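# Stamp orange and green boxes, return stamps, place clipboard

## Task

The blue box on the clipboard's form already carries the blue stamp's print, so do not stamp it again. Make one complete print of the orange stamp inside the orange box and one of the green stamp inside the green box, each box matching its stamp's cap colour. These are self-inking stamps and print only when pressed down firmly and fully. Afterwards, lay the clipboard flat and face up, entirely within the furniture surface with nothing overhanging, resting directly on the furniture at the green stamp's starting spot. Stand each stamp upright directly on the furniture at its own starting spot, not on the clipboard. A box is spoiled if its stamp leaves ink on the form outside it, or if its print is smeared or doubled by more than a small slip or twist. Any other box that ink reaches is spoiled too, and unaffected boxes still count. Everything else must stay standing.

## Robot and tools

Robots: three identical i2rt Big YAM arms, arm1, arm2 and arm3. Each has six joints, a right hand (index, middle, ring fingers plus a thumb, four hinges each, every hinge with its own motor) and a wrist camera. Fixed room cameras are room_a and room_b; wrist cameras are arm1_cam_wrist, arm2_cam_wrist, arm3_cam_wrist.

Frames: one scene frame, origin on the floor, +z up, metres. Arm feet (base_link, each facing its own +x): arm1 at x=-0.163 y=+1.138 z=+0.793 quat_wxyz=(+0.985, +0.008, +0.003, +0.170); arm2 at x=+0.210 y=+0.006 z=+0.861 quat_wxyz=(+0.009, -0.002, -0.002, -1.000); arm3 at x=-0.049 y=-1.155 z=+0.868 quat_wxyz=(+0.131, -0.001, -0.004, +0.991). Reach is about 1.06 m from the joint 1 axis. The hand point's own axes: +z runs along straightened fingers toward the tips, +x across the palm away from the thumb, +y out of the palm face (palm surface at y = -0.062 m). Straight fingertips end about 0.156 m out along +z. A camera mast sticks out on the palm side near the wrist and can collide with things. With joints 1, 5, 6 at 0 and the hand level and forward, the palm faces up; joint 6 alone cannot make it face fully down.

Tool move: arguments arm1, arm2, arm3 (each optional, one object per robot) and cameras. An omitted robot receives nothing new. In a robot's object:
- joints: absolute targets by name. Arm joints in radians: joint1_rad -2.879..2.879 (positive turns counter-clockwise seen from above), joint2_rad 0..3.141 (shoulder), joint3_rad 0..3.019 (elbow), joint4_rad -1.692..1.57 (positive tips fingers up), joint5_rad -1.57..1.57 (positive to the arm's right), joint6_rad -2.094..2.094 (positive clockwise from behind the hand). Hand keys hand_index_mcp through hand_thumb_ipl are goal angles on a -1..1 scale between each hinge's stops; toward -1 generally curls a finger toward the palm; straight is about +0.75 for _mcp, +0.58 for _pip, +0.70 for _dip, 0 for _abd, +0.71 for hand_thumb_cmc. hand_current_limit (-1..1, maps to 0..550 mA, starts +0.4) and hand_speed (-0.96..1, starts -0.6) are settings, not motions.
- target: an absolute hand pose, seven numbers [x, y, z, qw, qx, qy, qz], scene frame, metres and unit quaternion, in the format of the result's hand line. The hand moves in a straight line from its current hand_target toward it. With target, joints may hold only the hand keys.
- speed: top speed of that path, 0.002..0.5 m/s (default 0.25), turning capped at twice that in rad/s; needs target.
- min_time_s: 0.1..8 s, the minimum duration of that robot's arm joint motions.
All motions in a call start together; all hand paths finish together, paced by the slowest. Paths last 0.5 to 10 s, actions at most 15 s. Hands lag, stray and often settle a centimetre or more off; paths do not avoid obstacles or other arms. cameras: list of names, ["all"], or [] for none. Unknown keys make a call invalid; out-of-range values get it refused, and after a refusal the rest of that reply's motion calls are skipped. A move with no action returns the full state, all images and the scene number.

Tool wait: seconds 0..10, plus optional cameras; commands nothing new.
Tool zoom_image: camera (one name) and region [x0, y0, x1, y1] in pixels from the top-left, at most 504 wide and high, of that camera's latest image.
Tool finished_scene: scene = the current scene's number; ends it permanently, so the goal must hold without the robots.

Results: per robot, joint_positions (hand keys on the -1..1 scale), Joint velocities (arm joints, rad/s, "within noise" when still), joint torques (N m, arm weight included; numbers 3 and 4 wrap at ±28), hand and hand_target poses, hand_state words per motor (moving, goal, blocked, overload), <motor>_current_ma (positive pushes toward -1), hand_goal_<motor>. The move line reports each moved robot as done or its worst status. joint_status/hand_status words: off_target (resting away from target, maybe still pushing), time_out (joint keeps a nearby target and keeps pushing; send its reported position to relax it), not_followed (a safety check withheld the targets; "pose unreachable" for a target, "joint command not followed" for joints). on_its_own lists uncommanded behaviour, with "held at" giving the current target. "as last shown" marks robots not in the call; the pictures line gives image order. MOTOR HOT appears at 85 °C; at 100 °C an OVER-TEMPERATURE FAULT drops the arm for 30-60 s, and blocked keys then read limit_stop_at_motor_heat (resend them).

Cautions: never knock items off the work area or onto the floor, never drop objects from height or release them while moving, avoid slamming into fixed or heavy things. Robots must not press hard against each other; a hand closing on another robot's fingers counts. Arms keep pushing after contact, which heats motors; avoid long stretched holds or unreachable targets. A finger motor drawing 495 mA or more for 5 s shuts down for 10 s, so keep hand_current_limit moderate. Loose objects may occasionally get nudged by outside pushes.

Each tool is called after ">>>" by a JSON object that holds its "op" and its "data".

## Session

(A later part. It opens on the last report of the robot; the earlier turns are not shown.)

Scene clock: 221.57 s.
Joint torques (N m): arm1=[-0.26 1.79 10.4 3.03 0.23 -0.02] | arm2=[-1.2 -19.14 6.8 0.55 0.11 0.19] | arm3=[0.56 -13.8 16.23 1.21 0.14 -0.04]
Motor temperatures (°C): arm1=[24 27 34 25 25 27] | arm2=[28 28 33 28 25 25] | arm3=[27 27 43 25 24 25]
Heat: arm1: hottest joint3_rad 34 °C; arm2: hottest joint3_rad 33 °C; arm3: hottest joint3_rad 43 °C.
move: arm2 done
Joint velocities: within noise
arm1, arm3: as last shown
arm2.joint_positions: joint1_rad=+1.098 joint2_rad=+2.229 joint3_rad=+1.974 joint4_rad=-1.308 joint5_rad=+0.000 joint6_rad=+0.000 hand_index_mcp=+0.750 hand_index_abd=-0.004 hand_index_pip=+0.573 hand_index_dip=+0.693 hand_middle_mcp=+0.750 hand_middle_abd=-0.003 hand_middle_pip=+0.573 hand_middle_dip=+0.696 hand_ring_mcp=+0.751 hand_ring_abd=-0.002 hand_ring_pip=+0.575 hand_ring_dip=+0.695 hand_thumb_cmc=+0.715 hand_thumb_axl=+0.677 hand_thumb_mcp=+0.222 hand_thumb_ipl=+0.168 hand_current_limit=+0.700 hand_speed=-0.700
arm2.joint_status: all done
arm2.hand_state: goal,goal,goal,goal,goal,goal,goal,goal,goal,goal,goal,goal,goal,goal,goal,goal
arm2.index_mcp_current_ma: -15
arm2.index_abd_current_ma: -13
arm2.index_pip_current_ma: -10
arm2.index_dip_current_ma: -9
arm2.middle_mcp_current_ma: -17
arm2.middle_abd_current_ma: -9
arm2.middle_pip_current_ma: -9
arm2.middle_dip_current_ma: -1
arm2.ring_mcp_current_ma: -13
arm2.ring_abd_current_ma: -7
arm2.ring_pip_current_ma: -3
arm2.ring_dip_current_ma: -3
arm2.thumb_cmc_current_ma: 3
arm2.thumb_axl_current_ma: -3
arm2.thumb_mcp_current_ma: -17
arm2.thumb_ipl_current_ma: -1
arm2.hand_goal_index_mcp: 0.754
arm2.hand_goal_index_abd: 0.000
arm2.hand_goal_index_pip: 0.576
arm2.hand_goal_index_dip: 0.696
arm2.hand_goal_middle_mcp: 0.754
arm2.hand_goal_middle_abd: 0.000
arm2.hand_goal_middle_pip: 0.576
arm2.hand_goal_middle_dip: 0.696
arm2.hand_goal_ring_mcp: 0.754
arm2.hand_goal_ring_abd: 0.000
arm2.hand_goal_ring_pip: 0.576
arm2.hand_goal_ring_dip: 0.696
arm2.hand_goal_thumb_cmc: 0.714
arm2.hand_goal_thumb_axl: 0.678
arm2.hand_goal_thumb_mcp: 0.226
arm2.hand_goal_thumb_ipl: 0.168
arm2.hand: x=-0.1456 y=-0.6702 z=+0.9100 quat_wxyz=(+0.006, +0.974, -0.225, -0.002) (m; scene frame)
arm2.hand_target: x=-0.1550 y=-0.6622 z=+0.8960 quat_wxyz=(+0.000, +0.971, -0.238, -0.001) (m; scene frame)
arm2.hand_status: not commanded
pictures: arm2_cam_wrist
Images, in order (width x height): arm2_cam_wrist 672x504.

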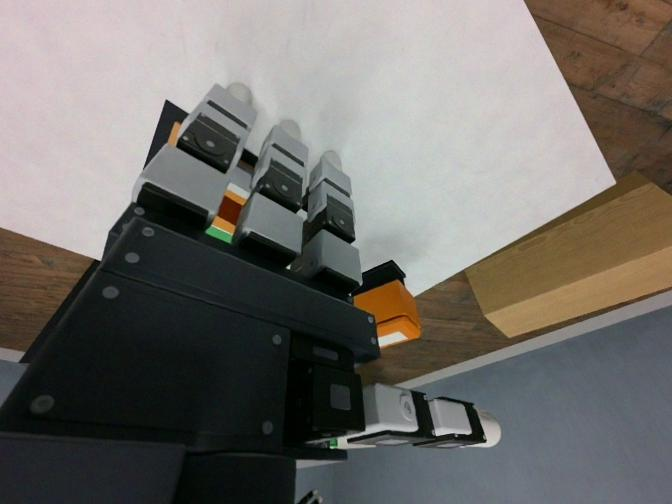

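>>> {"op": "move", "data": {"arm2": {"joints": {"joint2_rad": 2.1194, "joint3_rad": 1.795, "joint4_rad": -1.226}, "min_time_s": 1.2}, "cameras": ["arm2_cam_wrist", "room_b"]}}

>>> {"op": "zoom_image", "data": {"camera": "arm2_cam_wrist", "region": [150, 20, 390, 210]}}

>>> {"op": "zoom_image", "data": {"camera": "room_b", "region": [335, 220, 415, 280]}}

Scene clock: 224.03 s.
Joint torques (N m): arm1=[-0.32 1.79 10.39 3.03 0.22 -0.01] | arm2=[-1.2 -19.72 6.97 0.49 0.11 0.19] | arm3=[0.62 -13.8 16.23 1.21 0.15 -0.04]
Motor temperatures (°C): arm1=[24 27 34 25 25 27] | arm2=[28 28 33 28 25 25] | arm3=[27 27 43 25 24 25]
Heat: arm1: hottest joint3_rad 34 °C; arm2: hottest joint3_rad 33 °C; arm3: hottest joint3_rad 43 °C.
move: arm2 done
Joint velocities: within noise
arm1, arm3: as last shown
arm2.joint_positions: joint1_rad=+1.098 joint2_rad=+2.131 joint3_rad=+1.803 joint4_rad=-1.236 joint5_rad=+0.000 joint6_rad=+0.000 hand_index_mcp=+0.739 hand_index_abd=-0.003 hand_index_pip=+0.566 hand_index_dip=+0.689 hand_middle_mcp=+0.750 hand_middle_abd=-0.003 hand_middle_pip=+0.573 hand_middle_dip=+0.696 hand_ring_mcp=+0.751 hand_ring_abd=-0.002 hand_ring_pip=+0.575 hand_ring_dip=+0.695 hand_thumb_cmc=+0.715 hand_thumb_axl=+0.677 hand_thumb_mcp=+0.222 hand_thumb_ipl=+0.168 hand_current_limit=+0.700 hand_speed=-0.700
arm2.joint_status: all done
arm2.hand_state: goal,goal,goal,goal,goal,goal,goal,goal,goal,goal,goal,goal,goal,goal,goal,goal
arm2.index_mcp_current_ma: -63
arm2.index_abd_current_ma: -9
arm2.index_pip_current_ma: -38
arm2.index_dip_current_ma: -26
arm2.middle_mcp_current_ma: -16
arm2.middle_abd_current_ma: -9
arm2.middle_pip_current_ma: -9
arm2.middle_dip_current_ma: -1
arm2.ring_mcp_current_ma: -13
arm2.ring_abd_current_ma: -7
arm2.ring_pip_current_ma: -3
arm2.ring_dip_current_ma: -3
arm2.thumb_cmc_current_ma: 3
arm2.thumb_axl_current_ma: -3
arm2.thumb_mcp_current_ma: -17
arm2.thumb_ipl_current_ma: -1
arm2.hand_goal_index_mcp: 0.754
arm2.hand_goal_index_abd: 0.000
arm2.hand_goal_index_pip: 0.576
arm2.hand_goal_index_dip: 0.696
arm2.hand_goal_middle_mcp: 0.754
arm2.hand_goal_middle_abd: 0.000
arm2.hand_goal_middle_pip: 0.576
arm2.hand_goal_middle_dip: 0.696
arm2.hand_goal_ring_mcp: 0.754
arm2.hand_goal_ring_abd: 0.000
arm2.hand_goal_ring_pip: 0.576
arm2.hand_goal_ring_dip: 0.696
arm2.hand_goal_thumb_cmc: 0.714
arm2.hand_goal_thumb_axl: 0.678
arm2.hand_goal_thumb_mcp: 0.226
arm2.hand_goal_thumb_ipl: 0.168
arm2.hand: x=-0.1303 y=-0.6390 z=+0.9097 quat_wxyz=(+0.006, +0.974, -0.225, -0.002) (m; scene frame)
arm2.hand_target: x=-0.1406 y=-0.6337 z=+0.9156 quat_wxyz=(+0.013, +0.971, -0.238, -0.004) (m; scene frame)
arm2.hand_status: not commanded
pictures: arm2_cam_wrist, room_b
Images, in order (width x height): arm2_cam_wrist 672x504, room_b 672x504.

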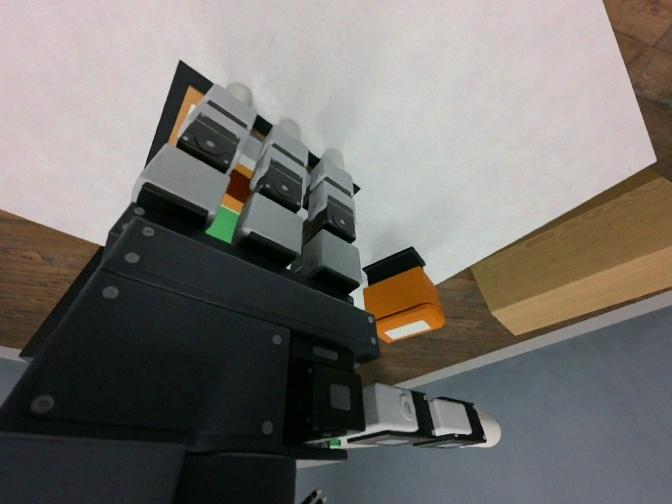

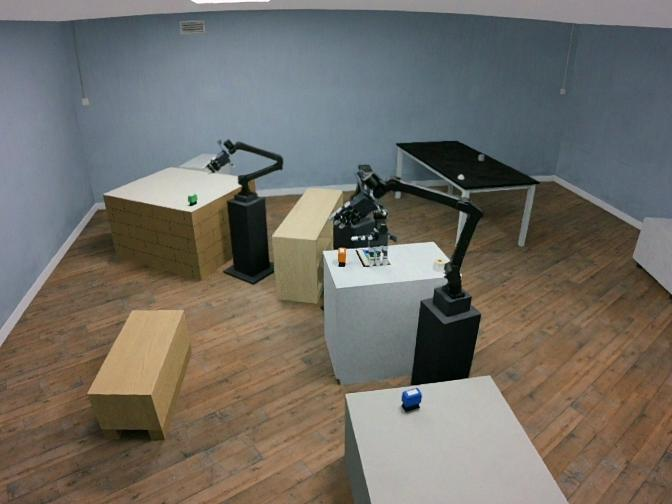

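Scaled by 2.100 from the camera's 672x504 image, which has a finer 960x720 frame.

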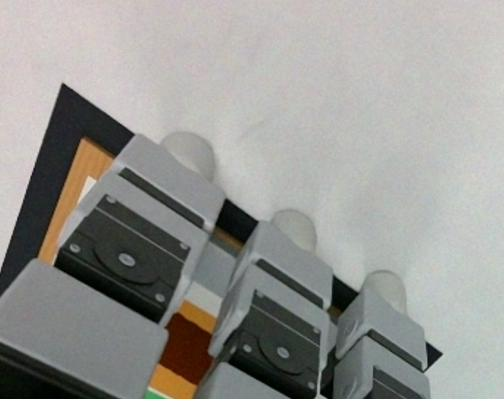

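Scaled by 6.300 from the camera's 672x504 image, which has a finer 960x720 frame.

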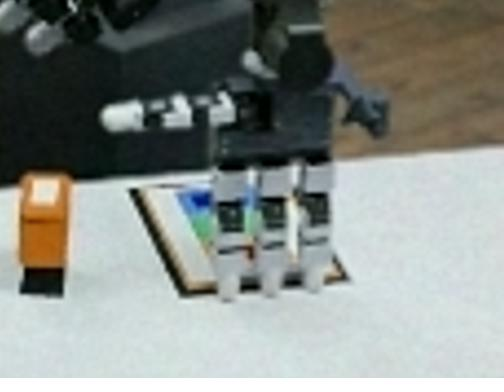

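>>> {"op": "move", "data": {"arm2": {"joints": {"joint2_rad": 2.081, "joint3_rad": 1.724, "joint4_rad": -1.195}, "min_time_s": 1.0}, "cameras": ["arm2_cam_wrist", "room_b"]}}

>>> {"op": "zoom_image", "data": {"camera": "arm2_cam_wrist", "region": [150, 20, 390, 210]}}

>>> {"op": "zoom_image", "data": {"camera": "room_b", "region": [335, 220, 415, 280]}}

Scene clock: 225.53 s.
Joint torques (N m): arm1=[-0.21 1.79 10.37 3 0.22 -0.01] | arm2=[-1.2 -19.08 6.67 0.35 0.11 0.18] | arm3=[0.62 -13.8 16.23 1.21 0.14 -0.04]
Motor temperatures (°C): arm1=[24 27 34 25 25 27] | arm2=[28 28 33 28 25 25] | arm3=[27 27 43 25 24 25]
Heat: arm1: hottest joint3_rad 34 °C; arm2: hottest joint3_rad 33 °C; arm3: hottest joint3_rad 43 °C.
move: arm2 done
Joint velocities: within noise
arm1, arm3: as last shown
arm2.joint_positions: joint1_rad=+1.098 joint2_rad=+2.091 joint3_rad=+1.735 joint4_rad=-1.201 joint5_rad=+0.000 joint6_rad=+0.000 hand_index_mcp=+0.740 hand_index_abd=-0.003 hand_index_pip=+0.568 hand_index_dip=+0.690 hand_middle_mcp=+0.749 hand_middle_abd=-0.003 hand_middle_pip=+0.573 hand_middle_dip=+0.695 hand_ring_mcp=+0.749 hand_ring_abd=-0.002 hand_ring_pip=+0.575 hand_ring_dip=+0.695 hand_thumb_cmc=+0.715 hand_thumb_axl=+0.677 hand_thumb_mcp=+0.222 hand_thumb_ipl=+0.168 hand_current_limit=+0.700 hand_speed=-0.700
arm2.joint_status: all done
arm2.hand_state: goal,goal,goal,goal,goal,goal,goal,goal,goal,goal,goal,goal,goal,goal,goal,goal
arm2.index_mcp_current_ma: -59
arm2.index_abd_current_ma: -9
arm2.index_pip_current_ma: -30
arm2.index_dip_current_ma: -20
arm2.middle_mcp_current_ma: -20
arm2.middle_abd_current_ma: -8
arm2.middle_pip_current_ma: -10
arm2.middle_dip_current_ma: -2
arm2.ring_mcp_current_ma: -17
arm2.ring_abd_current_ma: -7
arm2.ring_pip_current_ma: -4
arm2.ring_dip_current_ma: -3
arm2.thumb_cmc_current_ma: 3
arm2.thumb_axl_current_ma: -3
arm2.thumb_mcp_current_ma: -17
arm2.thumb_ipl_current_ma: -1
arm2.hand_goal_index_mcp: 0.754
arm2.hand_goal_index_abd: 0.000
arm2.hand_goal_index_pip: 0.576
arm2.hand_goal_index_dip: 0.696
arm2.hand_goal_middle_mcp: 0.754
arm2.hand_goal_middle_abd: 0.000
arm2.hand_goal_middle_pip: 0.576
arm2.hand_goal_middle_dip: 0.696
arm2.hand_goal_ring_mcp: 0.754
arm2.hand_goal_ring_abd: 0.000
arm2.hand_goal_ring_pip: 0.576
arm2.hand_goal_ring_dip: 0.696
arm2.hand_goal_thumb_cmc: 0.714
arm2.hand_goal_thumb_axl: 0.678
arm2.hand_goal_thumb_mcp: 0.226
arm2.hand_goal_thumb_ipl: 0.168
arm2.hand: x=-0.1244 y=-0.6269 z=+0.9105 quat_wxyz=(+0.009, +0.974, -0.225, -0.003) (m; scene frame)
arm2.hand_target: x=-0.1334 y=-0.6195 z=+0.9129 quat_wxyz=(+0.012, +0.971, -0.238, -0.004) (m; scene frame)
arm2.hand_status: not commanded
pictures: arm2_cam_wrist, room_b
Images, in order (width x height): arm2_cam_wrist 672x504, room_b 672x504.

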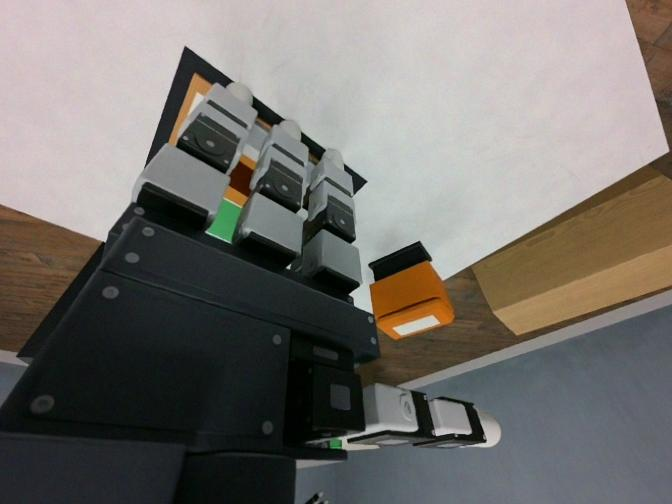

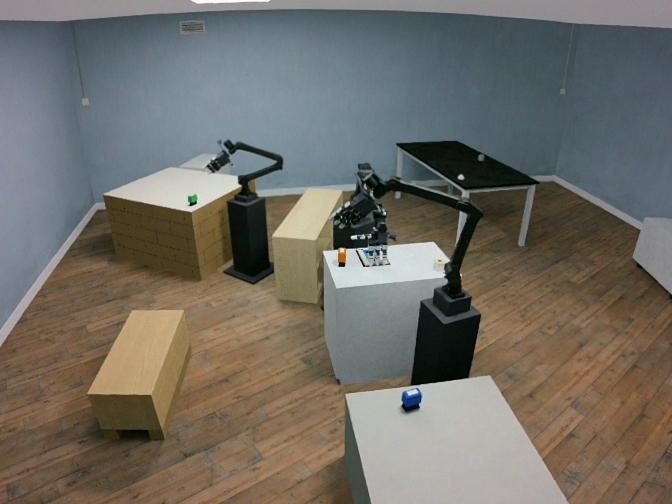

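Scaled by 2.100 from the camera's 672x504 image, which has a finer 960x720 frame.

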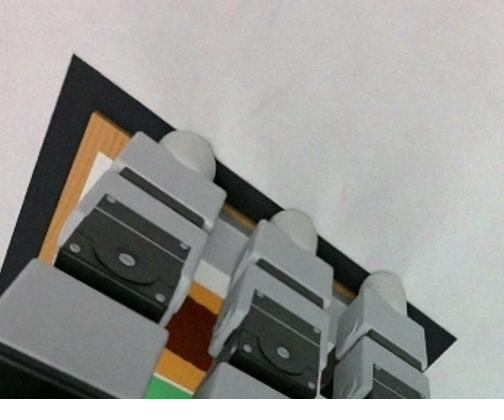

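Scaled by 6.300 from the camera's 672x504 image, which has a finer 960x720 frame.

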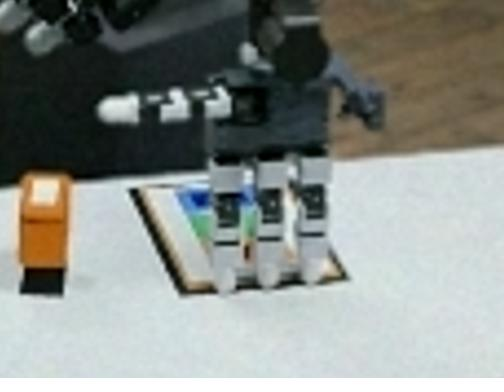

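>>> {"op": "move", "data": {"arm2": {"joints": {"joint2_rad": 2.029, "joint3_rad": 1.641, "joint4_rad": -1.165}, "min_time_s": 1.2}, "cameras": ["arm2_cam_wrist", "room_b"]}}

>>> {"op": "zoom_image", "data": {"camera": "arm2_cam_wrist", "region": [150, 0, 390, 190]}}

>>> {"op": "zoom_image", "data": {"camera": "room_b", "region": [335, 220, 415, 280]}}

Scene clock: 227.73 s.
Joint torques (N m): arm1=[-0.26 1.85 10.4 3 0.22 -0.02] | arm2=[-1.32 -18.55 6.67 0.36 0.11 0.19] | arm3=[0.56 -13.8 16.21 1.2 0.14 -0.04]
Motor temperatures (°C): arm1=[24 27 34 25 25 27] | arm2=[28 28 33 28 25 25] | arm3=[27 27 43 25 24 25]
Heat: arm1: hottest joint3_rad 34 °C; arm2: hottest joint3_rad 33 °C; arm3: hottest joint3_rad 43 °C.
move: arm2 done
Joint velocities: within noise
arm1, arm3: as last shown
arm2.joint_positions: joint1_rad=+1.098 joint2_rad=+2.041 joint3_rad=+1.651 joint4_rad=-1.172 joint5_rad=+0.000 joint6_rad=+0.000 hand_index_mcp=+0.740 hand_index_abd=-0.003 hand_index_pip=+0.568 hand_index_dip=+0.690 hand_middle_mcp=+0.749 hand_middle_abd=-0.003 hand_middle_pip=+0.573 hand_middle_dip=+0.695 hand_ring_mcp=+0.749 hand_ring_abd=-0.002 hand_ring_pip=+0.575 hand_ring_dip=+0.695 hand_thumb_cmc=+0.715 hand_thumb_axl=+0.677 hand_thumb_mcp=+0.222 hand_thumb_ipl=+0.168 hand_current_limit=+0.700 hand_speed=-0.700
arm2.joint_status: all done
arm2.hand_state: goal,goal,goal,goal,goal,goal,goal,goal,goal,goal,goal,goal,goal,goal,goal,goal
arm2.index_mcp_current_ma: -59
arm2.index_abd_current_ma: -9
arm2.index_pip_current_ma: -30
arm2.index_dip_current_ma: -20
arm2.middle_mcp_current_ma: -20
arm2.middle_abd_current_ma: -8
arm2.middle_pip_current_ma: -10
arm2.middle_dip_current_ma: -2
arm2.ring_mcp_current_ma: -20
arm2.ring_abd_current_ma: -7
arm2.ring_pip_current_ma: -4
arm2.ring_dip_current_ma: -3
arm2.thumb_cmc_current_ma: 3
arm2.thumb_axl_current_ma: -3
arm2.thumb_mcp_current_ma: -17
arm2.thumb_ipl_current_ma: -1
arm2.hand_goal_index_mcp: 0.754
arm2.hand_goal_index_abd: 0.000
arm2.hand_goal_index_pip: 0.576
arm2.hand_goal_index_dip: 0.696
arm2.hand_goal_middle_mcp: 0.754
arm2.hand_goal_middle_abd: 0.000
arm2.hand_goal_middle_pip: 0.576
arm2.hand_goal_middle_dip: 0.696
arm2.hand_goal_ring_mcp: 0.754
arm2.hand_goal_ring_abd: 0.000
arm2.hand_goal_ring_pip: 0.576
arm2.hand_goal_ring_dip: 0.696
arm2.hand_goal_thumb_cmc: 0.714
arm2.hand_goal_thumb_axl: 0.678
arm2.hand_goal_thumb_mcp: 0.226
arm2.hand_goal_thumb_ipl: 0.168
arm2.hand: x=-0.1151 y=-0.6080 z=+0.9097 quat_wxyz=(+0.007, +0.974, -0.225, -0.002) (m; scene frame)
arm2.hand_target: x=-0.1242 y=-0.6014 z=+0.9141 quat_wxyz=(+0.011, +0.971, -0.238, -0.003) (m; scene frame)
arm2.hand_status: not commanded
pictures: arm2_cam_wrist, room_b
Images, in order (width x height): arm2_cam_wrist 672x504, room_b 672x504.

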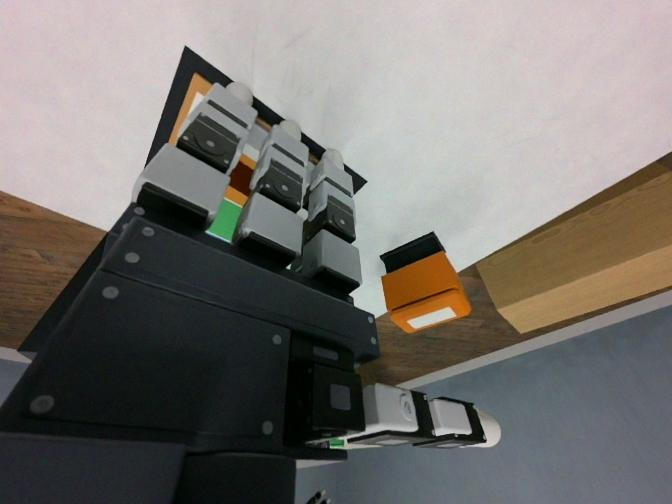

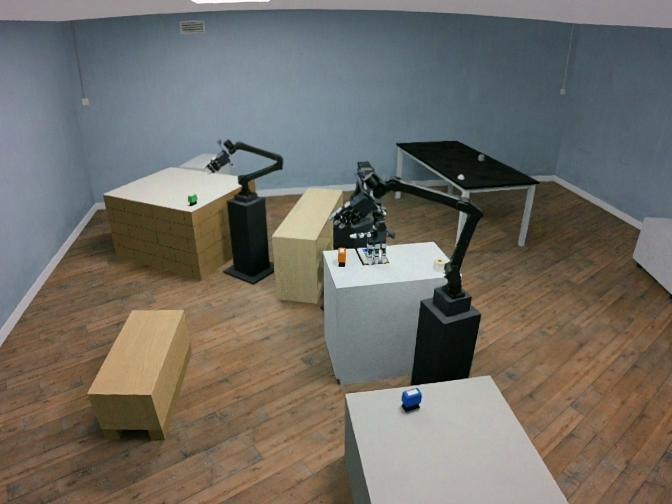

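Scaled by 2.100 from the camera's 672x504 image, which has a finer 960x720 frame.

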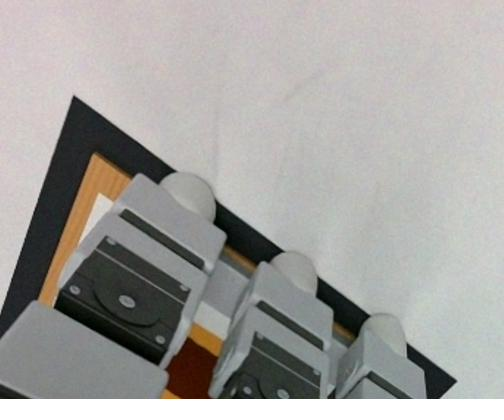

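Scaled by 6.300 from the camera's 672x504 image, which has a finer 960x720 frame.

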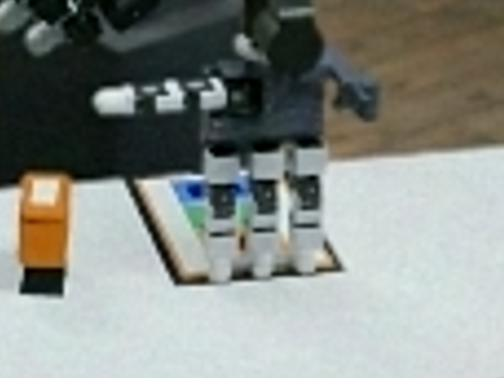

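>>> {"op": "move", "data": {"arm2": {"joints": {"joint2_rad": 1.9435, "joint3_rad": 1.5045, "joint4_rad": -1.114}, "min_time_s": 1.6}, "cameras": ["arm2_cam_wrist", "arm3_cam_wrist"]}}

>>> {"op": "zoom_image", "data": {"camera": "arm3_cam_wrist", "region": [540, 100, 672, 340]}}

Scene clock: 229.83 s.
Joint torques (N m): arm1=[-0.21 1.85 10.37 3.03 0.22 -0.01] | arm2=[-1.26 -17.44 6.61 0.4 0.11 0.19] | arm3=[0.62 -13.8 16.23 1.21 0.14 -0.04]
Motor temperatures (°C): arm1=[24 27 34 25 25 27] | arm2=[28 28 33 28 25 25] | arm3=[27 27 43 25 24 25]
Heat: arm1: hottest joint3_rad 34 °C; arm2: hottest joint3_rad 33 °C; arm3: hottest joint3_rad 43 °C.
move: arm2 done
Joint velocities: within noise
arm1, arm3: as last shown
arm2.joint_positions: joint1_rad=+1.098 joint2_rad=+1.957 joint3_rad=+1.513 joint4_rad=-1.122 joint5_rad=+0.000 joint6_rad=+0.000 hand_index_mcp=+0.740 hand_index_abd=-0.003 hand_index_pip=+0.568 hand_index_dip=+0.690 hand_middle_mcp=+0.749 hand_middle_abd=-0.003 hand_middle_pip=+0.573 hand_middle_dip=+0.695 hand_ring_mcp=+0.749 hand_ring_abd=-0.002 hand_ring_pip=+0.575 hand_ring_dip=+0.695 hand_thumb_cmc=+0.715 hand_thumb_axl=+0.677 hand_thumb_mcp=+0.222 hand_thumb_ipl=+0.168 hand_current_limit=+0.700 hand_speed=-0.700
arm2.joint_status: all done
arm2.hand_state: goal,goal,goal,goal,goal,goal,goal,goal,goal,goal,goal,goal,goal,goal,goal,goal
arm2.index_mcp_current_ma: -58
arm2.index_abd_current_ma: -8
arm2.index_pip_current_ma: -30
arm2.index_dip_current_ma: -20
arm2.middle_mcp_current_ma: -20
arm2.middle_abd_current_ma: -8
arm2.middle_pip_current_ma: -10
arm2.middle_dip_current_ma: -2
arm2.ring_mcp_current_ma: -21
arm2.ring_abd_current_ma: -7
arm2.ring_pip_current_ma: -5
arm2.ring_dip_current_ma: -3
arm2.thumb_cmc_current_ma: 3
arm2.thumb_axl_current_ma: -3
arm2.thumb_mcp_current_ma: -17
arm2.thumb_ipl_current_ma: -1
arm2.hand_goal_index_mcp: 0.754
arm2.hand_goal_index_abd: 0.000
arm2.hand_goal_index_pip: 0.576
arm2.hand_goal_index_dip: 0.696
arm2.hand_goal_middle_mcp: 0.754
arm2.hand_goal_middle_abd: 0.000
arm2.hand_goal_middle_pip: 0.576
arm2.hand_goal_middle_dip: 0.696
arm2.hand_goal_ring_mcp: 0.754
arm2.hand_goal_ring_abd: 0.000
arm2.hand_goal_ring_pip: 0.576
arm2.hand_goal_ring_dip: 0.696
arm2.hand_goal_thumb_cmc: 0.714
arm2.hand_goal_thumb_axl: 0.678
arm2.hand_goal_thumb_mcp: 0.226
arm2.hand_goal_thumb_ipl: 0.168
arm2.hand: x=-0.0993 y=-0.5757 z=+0.9086 quat_wxyz=(+0.005, +0.974, -0.225, -0.002) (m; scene frame)
arm2.hand_target: x=-0.1084 y=-0.5701 z=+0.9144 quat_wxyz=(+0.011, +0.971, -0.238, -0.003) (m; scene frame)
arm2.hand_status: not commanded
pictures: arm2_cam_wrist, arm3_cam_wrist
Images, in order (width x height): arm2_cam_wrist 672x504, arm3_cam_wrist 672x504.

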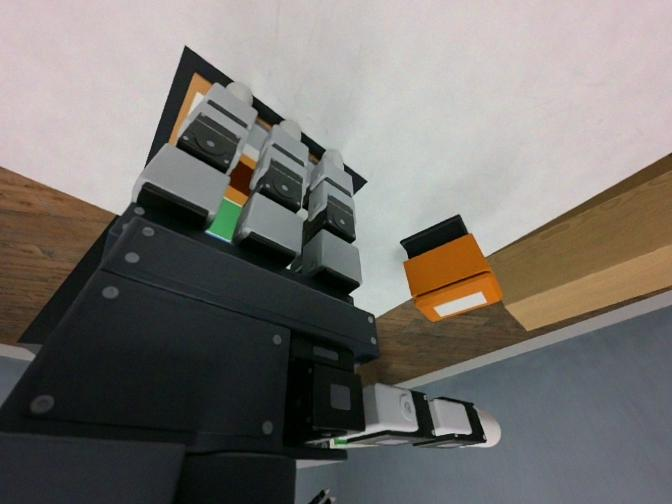

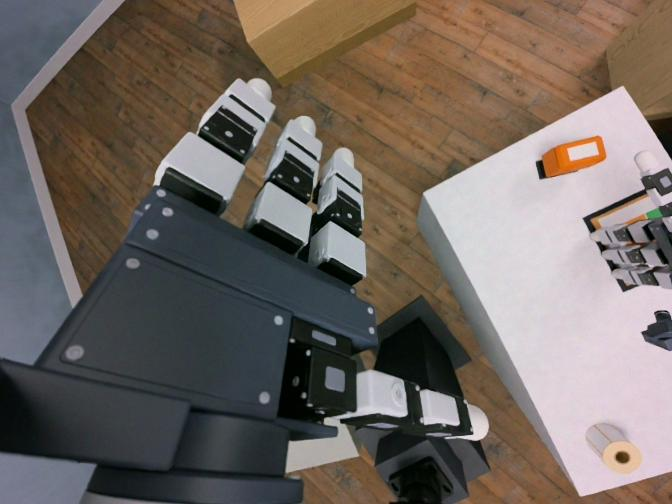

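Scaled by 2.100 from the camera's 672x504 image, which has a finer 960x720 frame.

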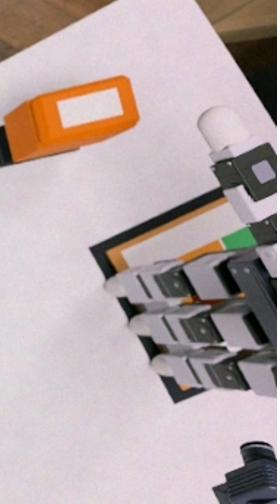

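>>> {"op": "move", "data": {"cameras": ["room_b", "room_a"]}}

>>> {"op": "zoom_image", "data": {"camera": "room_b", "region": [335, 220, 415, 280]}}

Scene clock: 230.33 s.
Joint torques (N m): arm1=[-0.32 1.73 10.4 3 0.22 -0.01] | arm2=[-1.2 -17.44 6.61 0.4 0.11 0.18] | arm3=[0.56 -13.8 16.24 1.21 0.14 -0.04]
Motor temperatures (°C): arm1=[24 27 34 25 25 27] | arm2=[28 29 33 28 25 25] | arm3=[27 27 43 25 24 25]
Heat: arm1: hottest joint3_rad 34 °C; arm2: hottest joint3_rad 33 °C; arm3: hottest joint3_rad 43 °C.
Joint velocities: within noise
arm1.joint_positions: joint1_rad=+2.502 joint2_rad=+0.294 joint3_rad=+0.686 joint4_rad=-0.986 joint5_rad=-0.050 joint6_rad=+1.110 hand_index_mcp=+0.755 hand_index_abd=+0.001 hand_index_pip=+0.577 hand_index_dip=+0.696 hand_middle_mcp=+0.755 hand_middle_abd=+0.001 hand_middle_pip=+0.577 hand_middle_dip=+0.696 hand_ring_mcp=+0.755 hand_ring_abd=+0.001 hand_ring_pip=+0.577 hand_ring_dip=+0.696 hand_thumb_cmc=+0.715 hand_thumb_axl=+0.677 hand_thumb_mcp=+0.225 hand_thumb_ipl=+0.168 hand_current_limit=+0.400 hand_speed=-0.600
arm1.joint_status: not commanded
arm1.hand_state: goal,goal,goal,goal,goal,goal,goal,goal,goal,goal,goal,goal,goal,goal,goal,goal
arm1.index_mcp_current_ma: 1
arm1.index_abd_current_ma: 0
arm1.index_pip_current_ma: 0
arm1.index_dip_current_ma: 0
arm1.middle_mcp_current_ma: 1
arm1.middle_abd_current_ma: 0
arm1.middle_pip_current_ma: 0
arm1.middle_dip_current_ma: 0
arm1.ring_mcp_current_ma: 1
arm1.ring_abd_current_ma: 0
arm1.ring_pip_current_ma: 0
arm1.ring_dip_current_ma: 0
arm1.thumb_cmc_current_ma: 0
arm1.thumb_axl_current_ma: 0
arm1.thumb_mcp_current_ma: 0
arm1.thumb_ipl_current_ma: 0
arm1.hand_goal_index_mcp: 0.754
arm1.hand_goal_index_abd: 0.000
arm1.hand_goal_index_pip: 0.576
arm1.hand_goal_index_dip: 0.696
arm1.hand_goal_middle_mcp: 0.754
arm1.hand_goal_middle_abd: 0.000
arm1.hand_goal_middle_pip: 0.576
arm1.hand_goal_middle_dip: 0.696
arm1.hand_goal_ring_mcp: 0.754
arm1.hand_goal_ring_abd: 0.000
arm1.hand_goal_ring_pip: 0.576
arm1.hand_goal_ring_dip: 0.696
arm1.hand_goal_thumb_cmc: 0.714
arm1.hand_goal_thumb_axl: 0.678
arm1.hand_goal_thumb_mcp: 0.226
arm1.hand_goal_thumb_ipl: 0.168
arm1.hand: x=-0.3774 y=+1.2809 z=+1.1214 quat_wxyz=(-0.447, -0.086, +0.876, +0.160) (m; scene frame)
arm1.hand_target: x=-0.3780 y=+1.2784 z=+1.1299 quat_wxyz=(-0.462, -0.085, +0.868, +0.161) (m; scene frame)
arm1.hand_status: not commanded
arm2.joint_positions: joint1_rad=+1.098 joint2_rad=+1.957 joint3_rad=+1.513 joint4_rad=-1.122 joint5_rad=+0.000 joint6_rad=+0.000 hand_index_mcp=+0.740 hand_index_abd=-0.003 hand_index_pip=+0.568 hand_index_dip=+0.690 hand_middle_mcp=+0.749 hand_middle_abd=-0.003 hand_middle_pip=+0.573 hand_middle_dip=+0.695 hand_ring_mcp=+0.749 hand_ring_abd=-0.002 hand_ring_pip=+0.575 hand_ring_dip=+0.695 hand_thumb_cmc=+0.715 hand_thumb_axl=+0.677 hand_thumb_mcp=+0.222 hand_thumb_ipl=+0.168 hand_current_limit=+0.700 hand_speed=-0.700
arm2.joint_status: all done
arm2.hand_state: goal,goal,goal,goal,goal,goal,goal,goal,goal,goal,goal,goal,goal,goal,goal,goal
arm2.index_mcp_current_ma: -58
arm2.index_abd_current_ma: -8
arm2.index_pip_current_ma: -30
arm2.index_dip_current_ma: -20
arm2.middle_mcp_current_ma: -20
arm2.middle_abd_current_ma: -8
arm2.middle_pip_current_ma: -10
arm2.middle_dip_current_ma: -2
arm2.ring_mcp_current_ma: -21
arm2.ring_abd_current_ma: -7
arm2.ring_pip_current_ma: -5
arm2.ring_dip_current_ma: -3
arm2.thumb_cmc_current_ma: 3
arm2.thumb_axl_current_ma: -3
arm2.thumb_mcp_current_ma: -17
arm2.thumb_ipl_current_ma: -1
arm2.hand_goal_index_mcp: 0.754
arm2.hand_goal_index_abd: 0.000
arm2.hand_goal_index_pip: 0.576
arm2.hand_goal_index_dip: 0.696
arm2.hand_goal_middle_mcp: 0.754
arm2.hand_goal_middle_abd: 0.000
arm2.hand_goal_middle_pip: 0.576
arm2.hand_goal_middle_dip: 0.696
arm2.hand_goal_ring_mcp: 0.754
arm2.hand_goal_ring_abd: 0.000
arm2.hand_goal_ring_pip: 0.576
arm2.hand_goal_ring_dip: 0.696
arm2.hand_goal_thumb_cmc: 0.714
arm2.hand_goal_thumb_axl: 0.678
arm2.hand_goal_thumb_mcp: 0.226
arm2.hand_goal_thumb_ipl: 0.168
arm2.hand: x=-0.0993 y=-0.5757 z=+0.9086 quat_wxyz=(+0.005, +0.974, -0.225, -0.002) (m; scene frame)
arm2.hand_target: x=-0.1084 y=-0.5701 z=+0.9144 quat_wxyz=(+0.011, +0.971, -0.238, -0.003) (m; scene frame)
arm2.hand_status: not commanded
arm3.joint_positions: joint1_rad=-0.453 joint2_rad=+1.347 joint3_rad=+1.634 joint4_rad=-0.983 joint5_rad=+0.015 joint6_rad=+1.042 hand_index_mcp=+0.755 hand_index_abd=+0.000 hand_index_pip=+0.577 hand_index_dip=+0.696 hand_middle_mcp=+0.756 hand_middle_abd=+0.000 hand_middle_pip=+0.577 hand_middle_dip=+0.696 hand_ring_mcp=+0.756 hand_ring_abd=+0.000 hand_ring_pip=+0.577 hand_ring_dip=+0.696 hand_thumb_cmc=+0.715 hand_thumb_axl=+0.677 hand_thumb_mcp=+0.225 hand_thumb_ipl=+0.168 hand_current_limit=+0.400 hand_speed=-0.600
arm3.joint_status: not commanded
arm3.hand_state: goal,goal,goal,goal,goal,goal,goal,goal,goal,goal,goal,goal,goal,goal,goal,goal
arm3.index_mcp_current_ma: 2
arm3.index_abd_current_ma: 0
arm3.index_pip_current_ma: 1
arm3.index_dip_current_ma: 0
arm3.middle_mcp_current_ma: 3
arm3.middle_abd_current_ma: 0
arm3.middle_pip_current_ma: 1
arm3.middle_dip_current_ma: 0
arm3.ring_mcp_current_ma: 3
arm3.ring_abd_current_ma: 0
arm3.ring_pip_current_ma: 1
arm3.ring_dip_current_ma: 0
arm3.thumb_cmc_current_ma: 2
arm3.thumb_axl_current_ma: -1
arm3.thumb_mcp_current_ma: -2
arm3.thumb_ipl_current_ma: -1
arm3.hand_goal_index_mcp: 0.754
arm3.hand_goal_index_abd: 0.000
arm3.hand_goal_index_pip: 0.576
arm3.hand_goal_index_dip: 0.696
arm3.hand_goal_middle_mcp: 0.754
arm3.hand_goal_middle_abd: 0.000
arm3.hand_goal_middle_pip: 0.576
arm3.hand_goal_middle_dip: 0.696
arm3.hand_goal_ring_mcp: 0.754
arm3.hand_goal_ring_abd: 0.000
arm3.hand_goal_ring_pip: 0.576
arm3.hand_goal_ring_dip: 0.696
arm3.hand_goal_thumb_cmc: 0.714
arm3.hand_goal_thumb_axl: 0.678
arm3.hand_goal_thumb_mcp: 0.226
arm3.hand_goal_thumb_ipl: 0.168
arm3.hand: x=-0.4257 y=-0.7152 z=+1.3526 quat_wxyz=(-0.339, +0.086, +0.901, +0.256) (m; scene frame)
arm3.hand_target: x=-0.4266 y=-0.7165 z=+1.3735 quat_wxyz=(-0.348, +0.086, +0.896, +0.263) (m; scene frame)
arm3.hand_status: not commanded
pictures: room_a, room_b
Images, in order (width x height): room_a 672x504, room_b 672x504.

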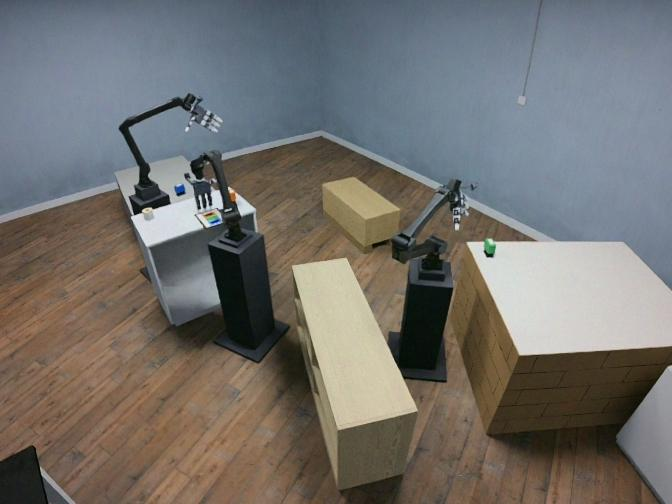

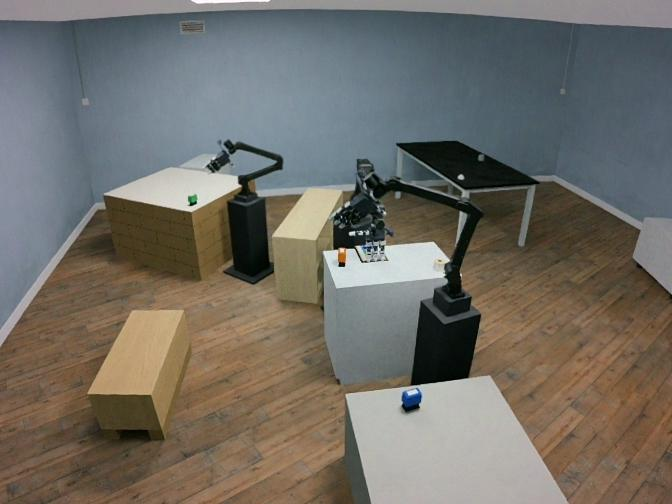

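Scaled by 6.300 from the camera's 672x504 image, which has a finer 960x720 frame.

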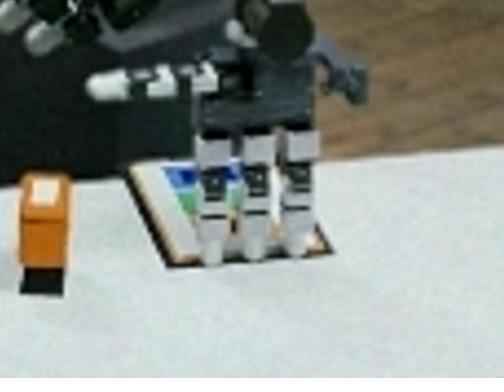

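>>> {"op": "zoom_image", "data": {"camera": "room_a", "region": [120, 160, 270, 280]}}

Scaled by 3.360 from the camera's 672x504 image, which has a finer 960x720 frame.

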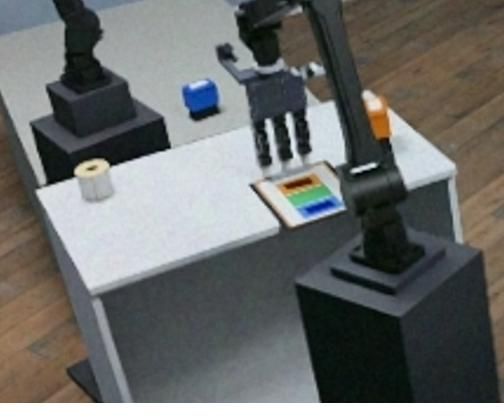

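>>> {"op": "zoom_image", "data": {"camera": "room_a", "region": [180, 200, 240, 245]}}

Scaled by 8.400 from the camera's 672x504 image, which has a finer 960x720 frame.

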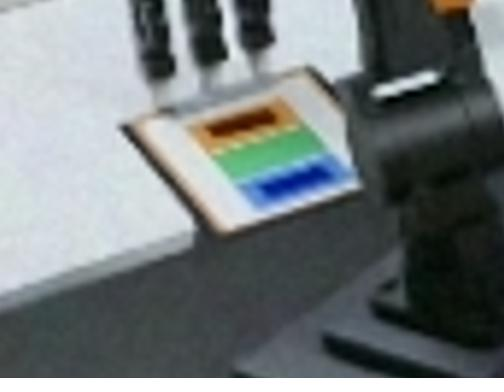

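>>> {"op": "move", "data": {"arm2": {"joints": {"joint2_rad": 1.8606, "joint3_rad": 1.378, "joint4_rad": -1.0705}, "min_time_s": 1.6}, "cameras": ["arm2_cam_wrist", "room_a", "room_b"]}}

>>> {"op": "zoom_image", "data": {"camera": "room_a", "region": [180, 200, 240, 245]}}

>>> {"op": "zoom_image", "data": {"camera": "room_b", "region": [335, 220, 415, 280]}}

Scene clock: 233.13 s.
Joint torques (N m): arm1=[-0.15 1.79 10.39 3.02 0.23 -0.02] | arm2=[-1.2 -16.38 6.56 0.43 0.11 0.19] | arm3=[0.62 -13.86 16.23 1.21 0.14 -0.04]
Motor temperatures (°C): arm1=[24 27 34 25 25 27] | arm2=[28 29 33 28 25 25] | arm3=[27 27 43 25 24 25]
Heat: arm1: hottest joint3_rad 34 °C; arm2: hottest joint3_rad 33 °C; arm3: hottest joint3_rad 43 °C.
move: arm2 done
Joint velocities: within noise
arm1, arm3: as last shown
arm2.joint_positions: joint1_rad=+1.098 joint2_rad=+1.876 joint3_rad=+1.385 joint4_rad=-1.080 joint5_rad=+0.000 joint6_rad=+0.000 hand_index_mcp=+0.748 hand_index_abd=-0.003 hand_index_pip=+0.572 hand_index_dip=+0.693 hand_middle_mcp=+0.748 hand_middle_abd=-0.003 hand_middle_pip=+0.573 hand_middle_dip=+0.695 hand_ring_mcp=+0.748 hand_ring_abd=-0.002 hand_ring_pip=+0.575 hand_ring_dip=+0.695 hand_thumb_cmc=+0.715 hand_thumb_axl=+0.677 hand_thumb_mcp=+0.222 hand_thumb_ipl=+0.168 hand_current_limit=+0.700 hand_speed=-0.700
arm2.joint_status: all done
arm2.hand_state: goal,goal,goal,goal,goal,goal,goal,goal,goal,goal,goal,goal,goal,goal,goal,goal
arm2.index_mcp_current_ma: -24
arm2.index_abd_current_ma: -8
arm2.index_pip_current_ma: -14
arm2.index_dip_current_ma: -12
arm2.middle_mcp_current_ma: -21
arm2.middle_abd_current_ma: -8
arm2.middle_pip_current_ma: -10
arm2.middle_dip_current_ma: -2
arm2.ring_mcp_current_ma: -21
arm2.ring_abd_current_ma: -7
arm2.ring_pip_current_ma: -5
arm2.ring_dip_current_ma: -3
arm2.thumb_cmc_current_ma: 3
arm2.thumb_axl_current_ma: -3
arm2.thumb_mcp_current_ma: -17
arm2.thumb_ipl_current_ma: -1
arm2.hand_goal_index_mcp: 0.754
arm2.hand_goal_index_abd: 0.000
arm2.hand_goal_index_pip: 0.576
arm2.hand_goal_index_dip: 0.696
arm2.hand_goal_middle_mcp: 0.754
arm2.hand_goal_middle_abd: 0.000
arm2.hand_goal_middle_pip: 0.576
arm2.hand_goal_middle_dip: 0.696
arm2.hand_goal_ring_mcp: 0.754
arm2.hand_goal_ring_abd: 0.000
arm2.hand_goal_ring_pip: 0.576
arm2.hand_goal_ring_dip: 0.696
arm2.hand_goal_thumb_cmc: 0.714
arm2.hand_goal_thumb_axl: 0.678
arm2.hand_goal_thumb_mcp: 0.226
arm2.hand_goal_thumb_ipl: 0.168
arm2.hand: x=-0.0834 y=-0.5430 z=+0.9074 quat_wxyz=(+0.002, +0.974, -0.225, -0.001) (m; scene frame)
arm2.hand_target: x=-0.0924 y=-0.5386 z=+0.9146 quat_wxyz=(+0.011, +0.971, -0.238, -0.003) (m; scene frame)
arm2.hand_status: not commanded
pictures: arm2_cam_wrist, room_a, room_b
Images, in order (width x height): arm2_cam_wrist 672x504, room_a 672x504, room_b 672x504.

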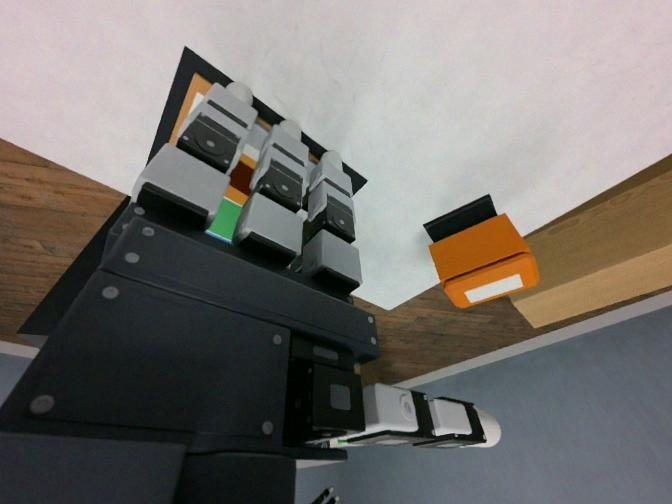

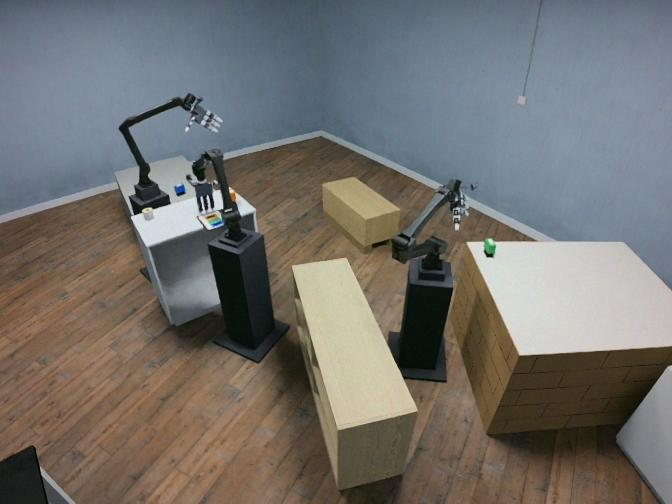

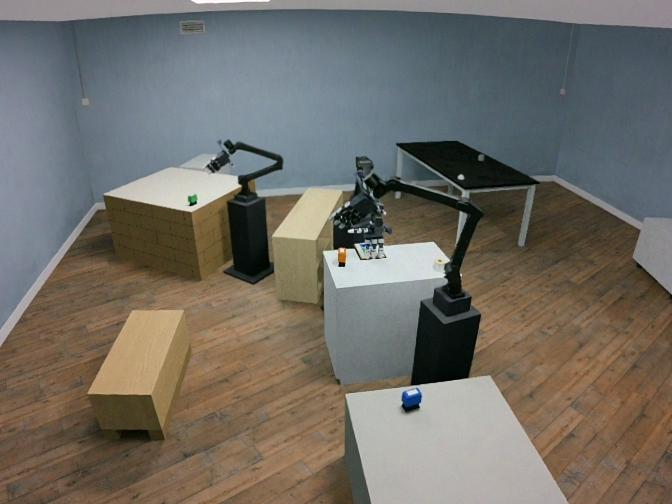

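Scaled by 8.400 from the camera's 672x504 image, which has a finer 960x720 frame.

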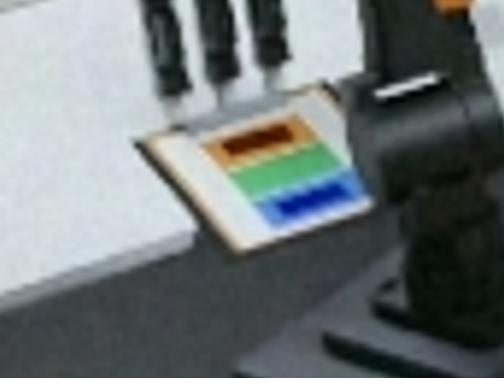

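Scaled by 6.300 from the camera's 672x504 image, which has a finer 960x720 frame.

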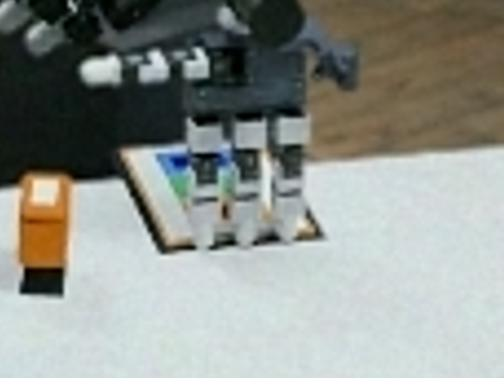

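>>> {"op": "move", "data": {"arm2": {"joints": {"joint2_rad": 1.819, "joint3_rad": 1.3175, "joint4_rad": -1.0505}, "min_time_s": 1.0}, "cameras": ["arm2_cam_wrist", "room_a", "room_b"]}}

>>> {"op": "zoom_image", "data": {"camera": "room_a", "region": [180, 200, 240, 245]}}

>>> {"op": "zoom_image", "data": {"camera": "room_b", "region": [335, 220, 415, 280]}}

Scene clock: 234.93 s.
Joint torques (N m): arm1=[-0.26 1.79 10.39 3 0.22 -0.02] | arm2=[-1.2 -15.62 6.49 0.43 0.11 0.19] | arm3=[0.56 -13.86 16.23 1.21 0.15 -0.04]
Motor temperatures (°C): arm1=[24 27 34 25 25 27] | arm2=[28 29 33 28 25 25] | arm3=[27 27 43 25 24 25]
Heat: arm1: hottest joint3_rad 34 °C; arm2: hottest joint3_rad 33 °C; arm3: hottest joint3_rad 43 °C.
move: arm2 done
Joint velocities: within noise
arm1, arm3: as last shown
arm2.joint_positions: joint1_rad=+1.098 joint2_rad=+1.834 joint3_rad=+1.324 joint4_rad=-1.059 joint5_rad=+0.000 joint6_rad=+0.000 hand_index_mcp=+0.748 hand_index_abd=-0.003 hand_index_pip=+0.572 hand_index_dip=+0.693 hand_middle_mcp=+0.748 hand_middle_abd=-0.003 hand_middle_pip=+0.573 hand_middle_dip=+0.695 hand_ring_mcp=+0.748 hand_ring_abd=-0.002 hand_ring_pip=+0.575 hand_ring_dip=+0.695 hand_thumb_cmc=+0.715 hand_thumb_axl=+0.677 hand_thumb_mcp=+0.222 hand_thumb_ipl=+0.168 hand_current_limit=+0.700 hand_speed=-0.700
arm2.joint_status: all done
arm2.hand_state: goal,goal,goal,goal,goal,goal,goal,goal,goal,goal,goal,goal,goal,goal,goal,goal
arm2.index_mcp_current_ma: -23
arm2.index_abd_current_ma: -8
arm2.index_pip_current_ma: -14
arm2.index_dip_current_ma: -11
arm2.middle_mcp_current_ma: -23
arm2.middle_abd_current_ma: -8
arm2.middle_pip_current_ma: -10
arm2.middle_dip_current_ma: -2
arm2.ring_mcp_current_ma: -21
arm2.ring_abd_current_ma: -7
arm2.ring_pip_current_ma: -5
arm2.ring_dip_current_ma: -3
arm2.thumb_cmc_current_ma: 3
arm2.thumb_axl_current_ma: -3
arm2.thumb_mcp_current_ma: -17
arm2.thumb_ipl_current_ma: -1
arm2.hand_goal_index_mcp: 0.754
arm2.hand_goal_index_abd: 0.000
arm2.hand_goal_index_pip: 0.576
arm2.hand_goal_index_dip: 0.696
arm2.hand_goal_middle_mcp: 0.754
arm2.hand_goal_middle_abd: 0.000
arm2.hand_goal_middle_pip: 0.576
arm2.hand_goal_middle_dip: 0.696
arm2.hand_goal_ring_mcp: 0.754
arm2.hand_goal_ring_abd: 0.000
arm2.hand_goal_ring_pip: 0.576
arm2.hand_goal_ring_dip: 0.696
arm2.hand_goal_thumb_cmc: 0.714
arm2.hand_goal_thumb_axl: 0.678
arm2.hand_goal_thumb_mcp: 0.226
arm2.hand_goal_thumb_ipl: 0.168
arm2.hand: x=-0.0758 y=-0.5275 z=+0.9087 quat_wxyz=(+0.004, +0.974, -0.225, -0.001) (m; scene frame)
arm2.hand_target: x=-0.0845 y=-0.5231 z=+0.9156 quat_wxyz=(+0.012, +0.971, -0.238, -0.004) (m; scene frame)
arm2.hand_status: not commanded
pictures: arm2_cam_wrist, room_a, room_b
Images, in order (width x height): arm2_cam_wrist 672x504, room_a 672x504, room_b 672x504.

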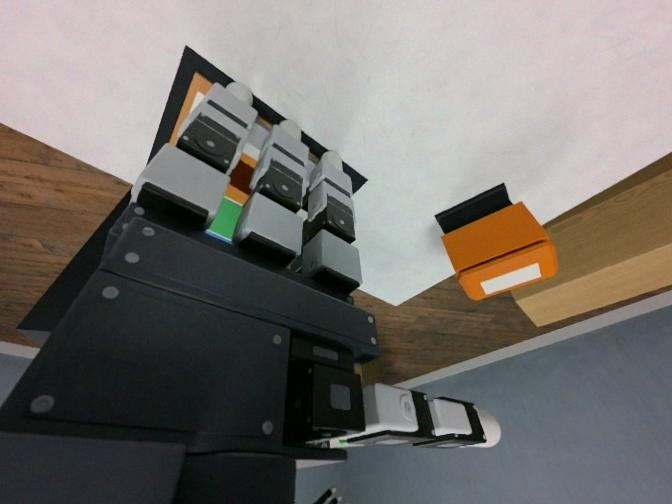

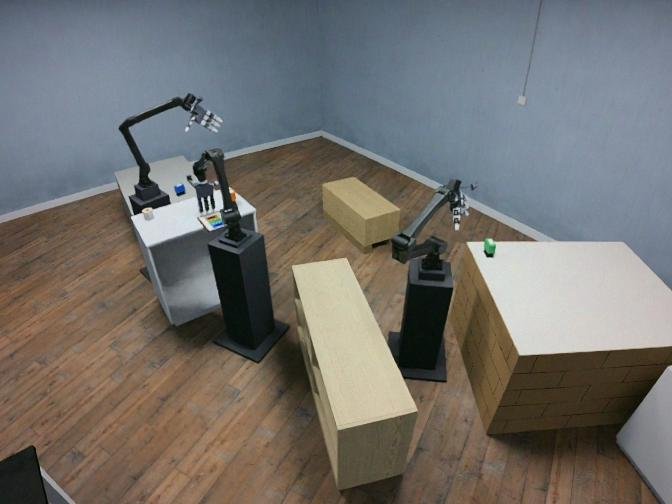

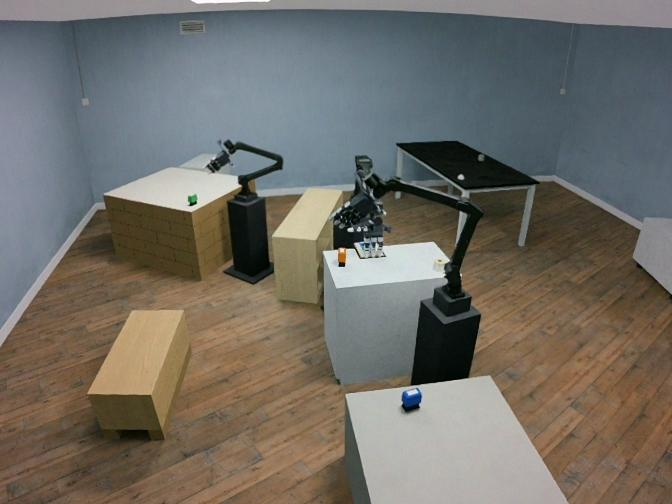

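Scaled by 8.400 from the camera's 672x504 image, which has a finer 960x720 frame.

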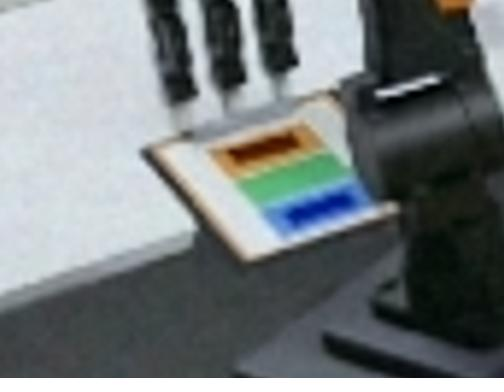

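Scaled by 6.300 from the camera's 672x504 image, which has a finer 960x720 frame.

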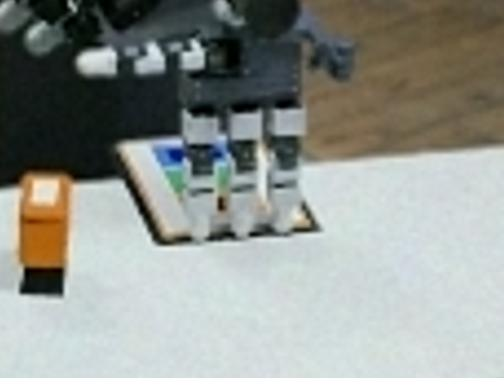

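>>> {"op": "move", "data": {"arm2": {"joints": {"joint2_rad": 1.791, "joint3_rad": 1.274, "joint4_rad": -1.036}, "min_time_s": 0.8}}}

Scene clock: 237.07 s.
Joint torques (N m): arm1=[-0.26 1.85 10.4 3 0.22 -0.01] | arm2=[-1.2 -15.21 6.39 0.42 0.11 0.19] | arm3=[0.56 -13.8 16.24 1.21 0.14 -0.04]
Motor temperatures (°C): arm1=[24 27 34 25 25 27] | arm2=[28 28 33 28 25 25] | arm3=[27 27 43 25 24 25]
Heat: arm1: hottest joint3_rad 34 °C; arm2: hottest joint3_rad 33 °C; arm3: hottest joint3_rad 43 °C.
move: arm2 done
Joint velocities: within noise
arm1, arm3: as last shown
arm2.joint_positions: joint1_rad=+1.098 joint2_rad=+1.805 joint3_rad=+1.281 joint4_rad=-1.045 joint5_rad=+0.000 joint6_rad=+0.000 hand_index_mcp=+0.748 hand_index_abd=-0.003 hand_index_pip=+0.572 hand_index_dip=+0.693 hand_middle_mcp=+0.748 hand_middle_abd=-0.003 hand_middle_pip=+0.573 hand_middle_dip=+0.695 hand_ring_mcp=+0.748 hand_ring_abd=-0.002 hand_ring_pip=+0.575 hand_ring_dip=+0.695 hand_thumb_cmc=+0.715 hand_thumb_axl=+0.677 hand_thumb_mcp=+0.222 hand_thumb_ipl=+0.168 hand_current_limit=+0.700 hand_speed=-0.700
arm2.joint_status: all done
arm2.hand_state: goal,goal,goal,goal,goal,goal,goal,goal,goal,goal,goal,goal,goal,goal,goal,goal
arm2.index_mcp_current_ma: -23
arm2.index_abd_current_ma: -8
arm2.index_pip_current_ma: -14
arm2.index_dip_current_ma: -11
arm2.middle_mcp_current_ma: -23
arm2.middle_abd_current_ma: -8
arm2.middle_pip_current_ma: -10
arm2.middle_dip_current_ma: -2
arm2.ring_mcp_current_ma: -21
arm2.ring_abd_current_ma: -7
arm2.ring_pip_current_ma: -5
arm2.ring_dip_current_ma: -3
arm2.thumb_cmc_current_ma: 3
arm2.thumb_axl_current_ma: -3
arm2.thumb_mcp_current_ma: -17
arm2.thumb_ipl_current_ma: -1
arm2.hand_goal_index_mcp: 0.754
arm2.hand_goal_index_abd: 0.000
arm2.hand_goal_index_pip: 0.576
arm2.hand_goal_index_dip: 0.696
arm2.hand_goal_middle_mcp: 0.754
arm2.hand_goal_middle_abd: 0.000
arm2.hand_goal_middle_pip: 0.576
arm2.hand_goal_middle_dip: 0.696
arm2.hand_goal_ring_mcp: 0.754
arm2.hand_goal_ring_abd: 0.000
arm2.hand_goal_ring_pip: 0.576
arm2.hand_goal_ring_dip: 0.696
arm2.hand_goal_thumb_cmc: 0.714
arm2.hand_goal_thumb_axl: 0.678
arm2.hand_goal_thumb_mcp: 0.226
arm2.hand_goal_thumb_ipl: 0.168
arm2.hand: x=-0.0702 y=-0.5161 z=+0.9084 quat_wxyz=(+0.004, +0.974, -0.225, -0.001) (m; scene frame)
arm2.hand_target: x=-0.0786 y=-0.5113 z=+0.9142 quat_wxyz=(+0.011, +0.971, -0.238, -0.003) (m; scene frame)
arm2.hand_status: not commanded
pictures: none


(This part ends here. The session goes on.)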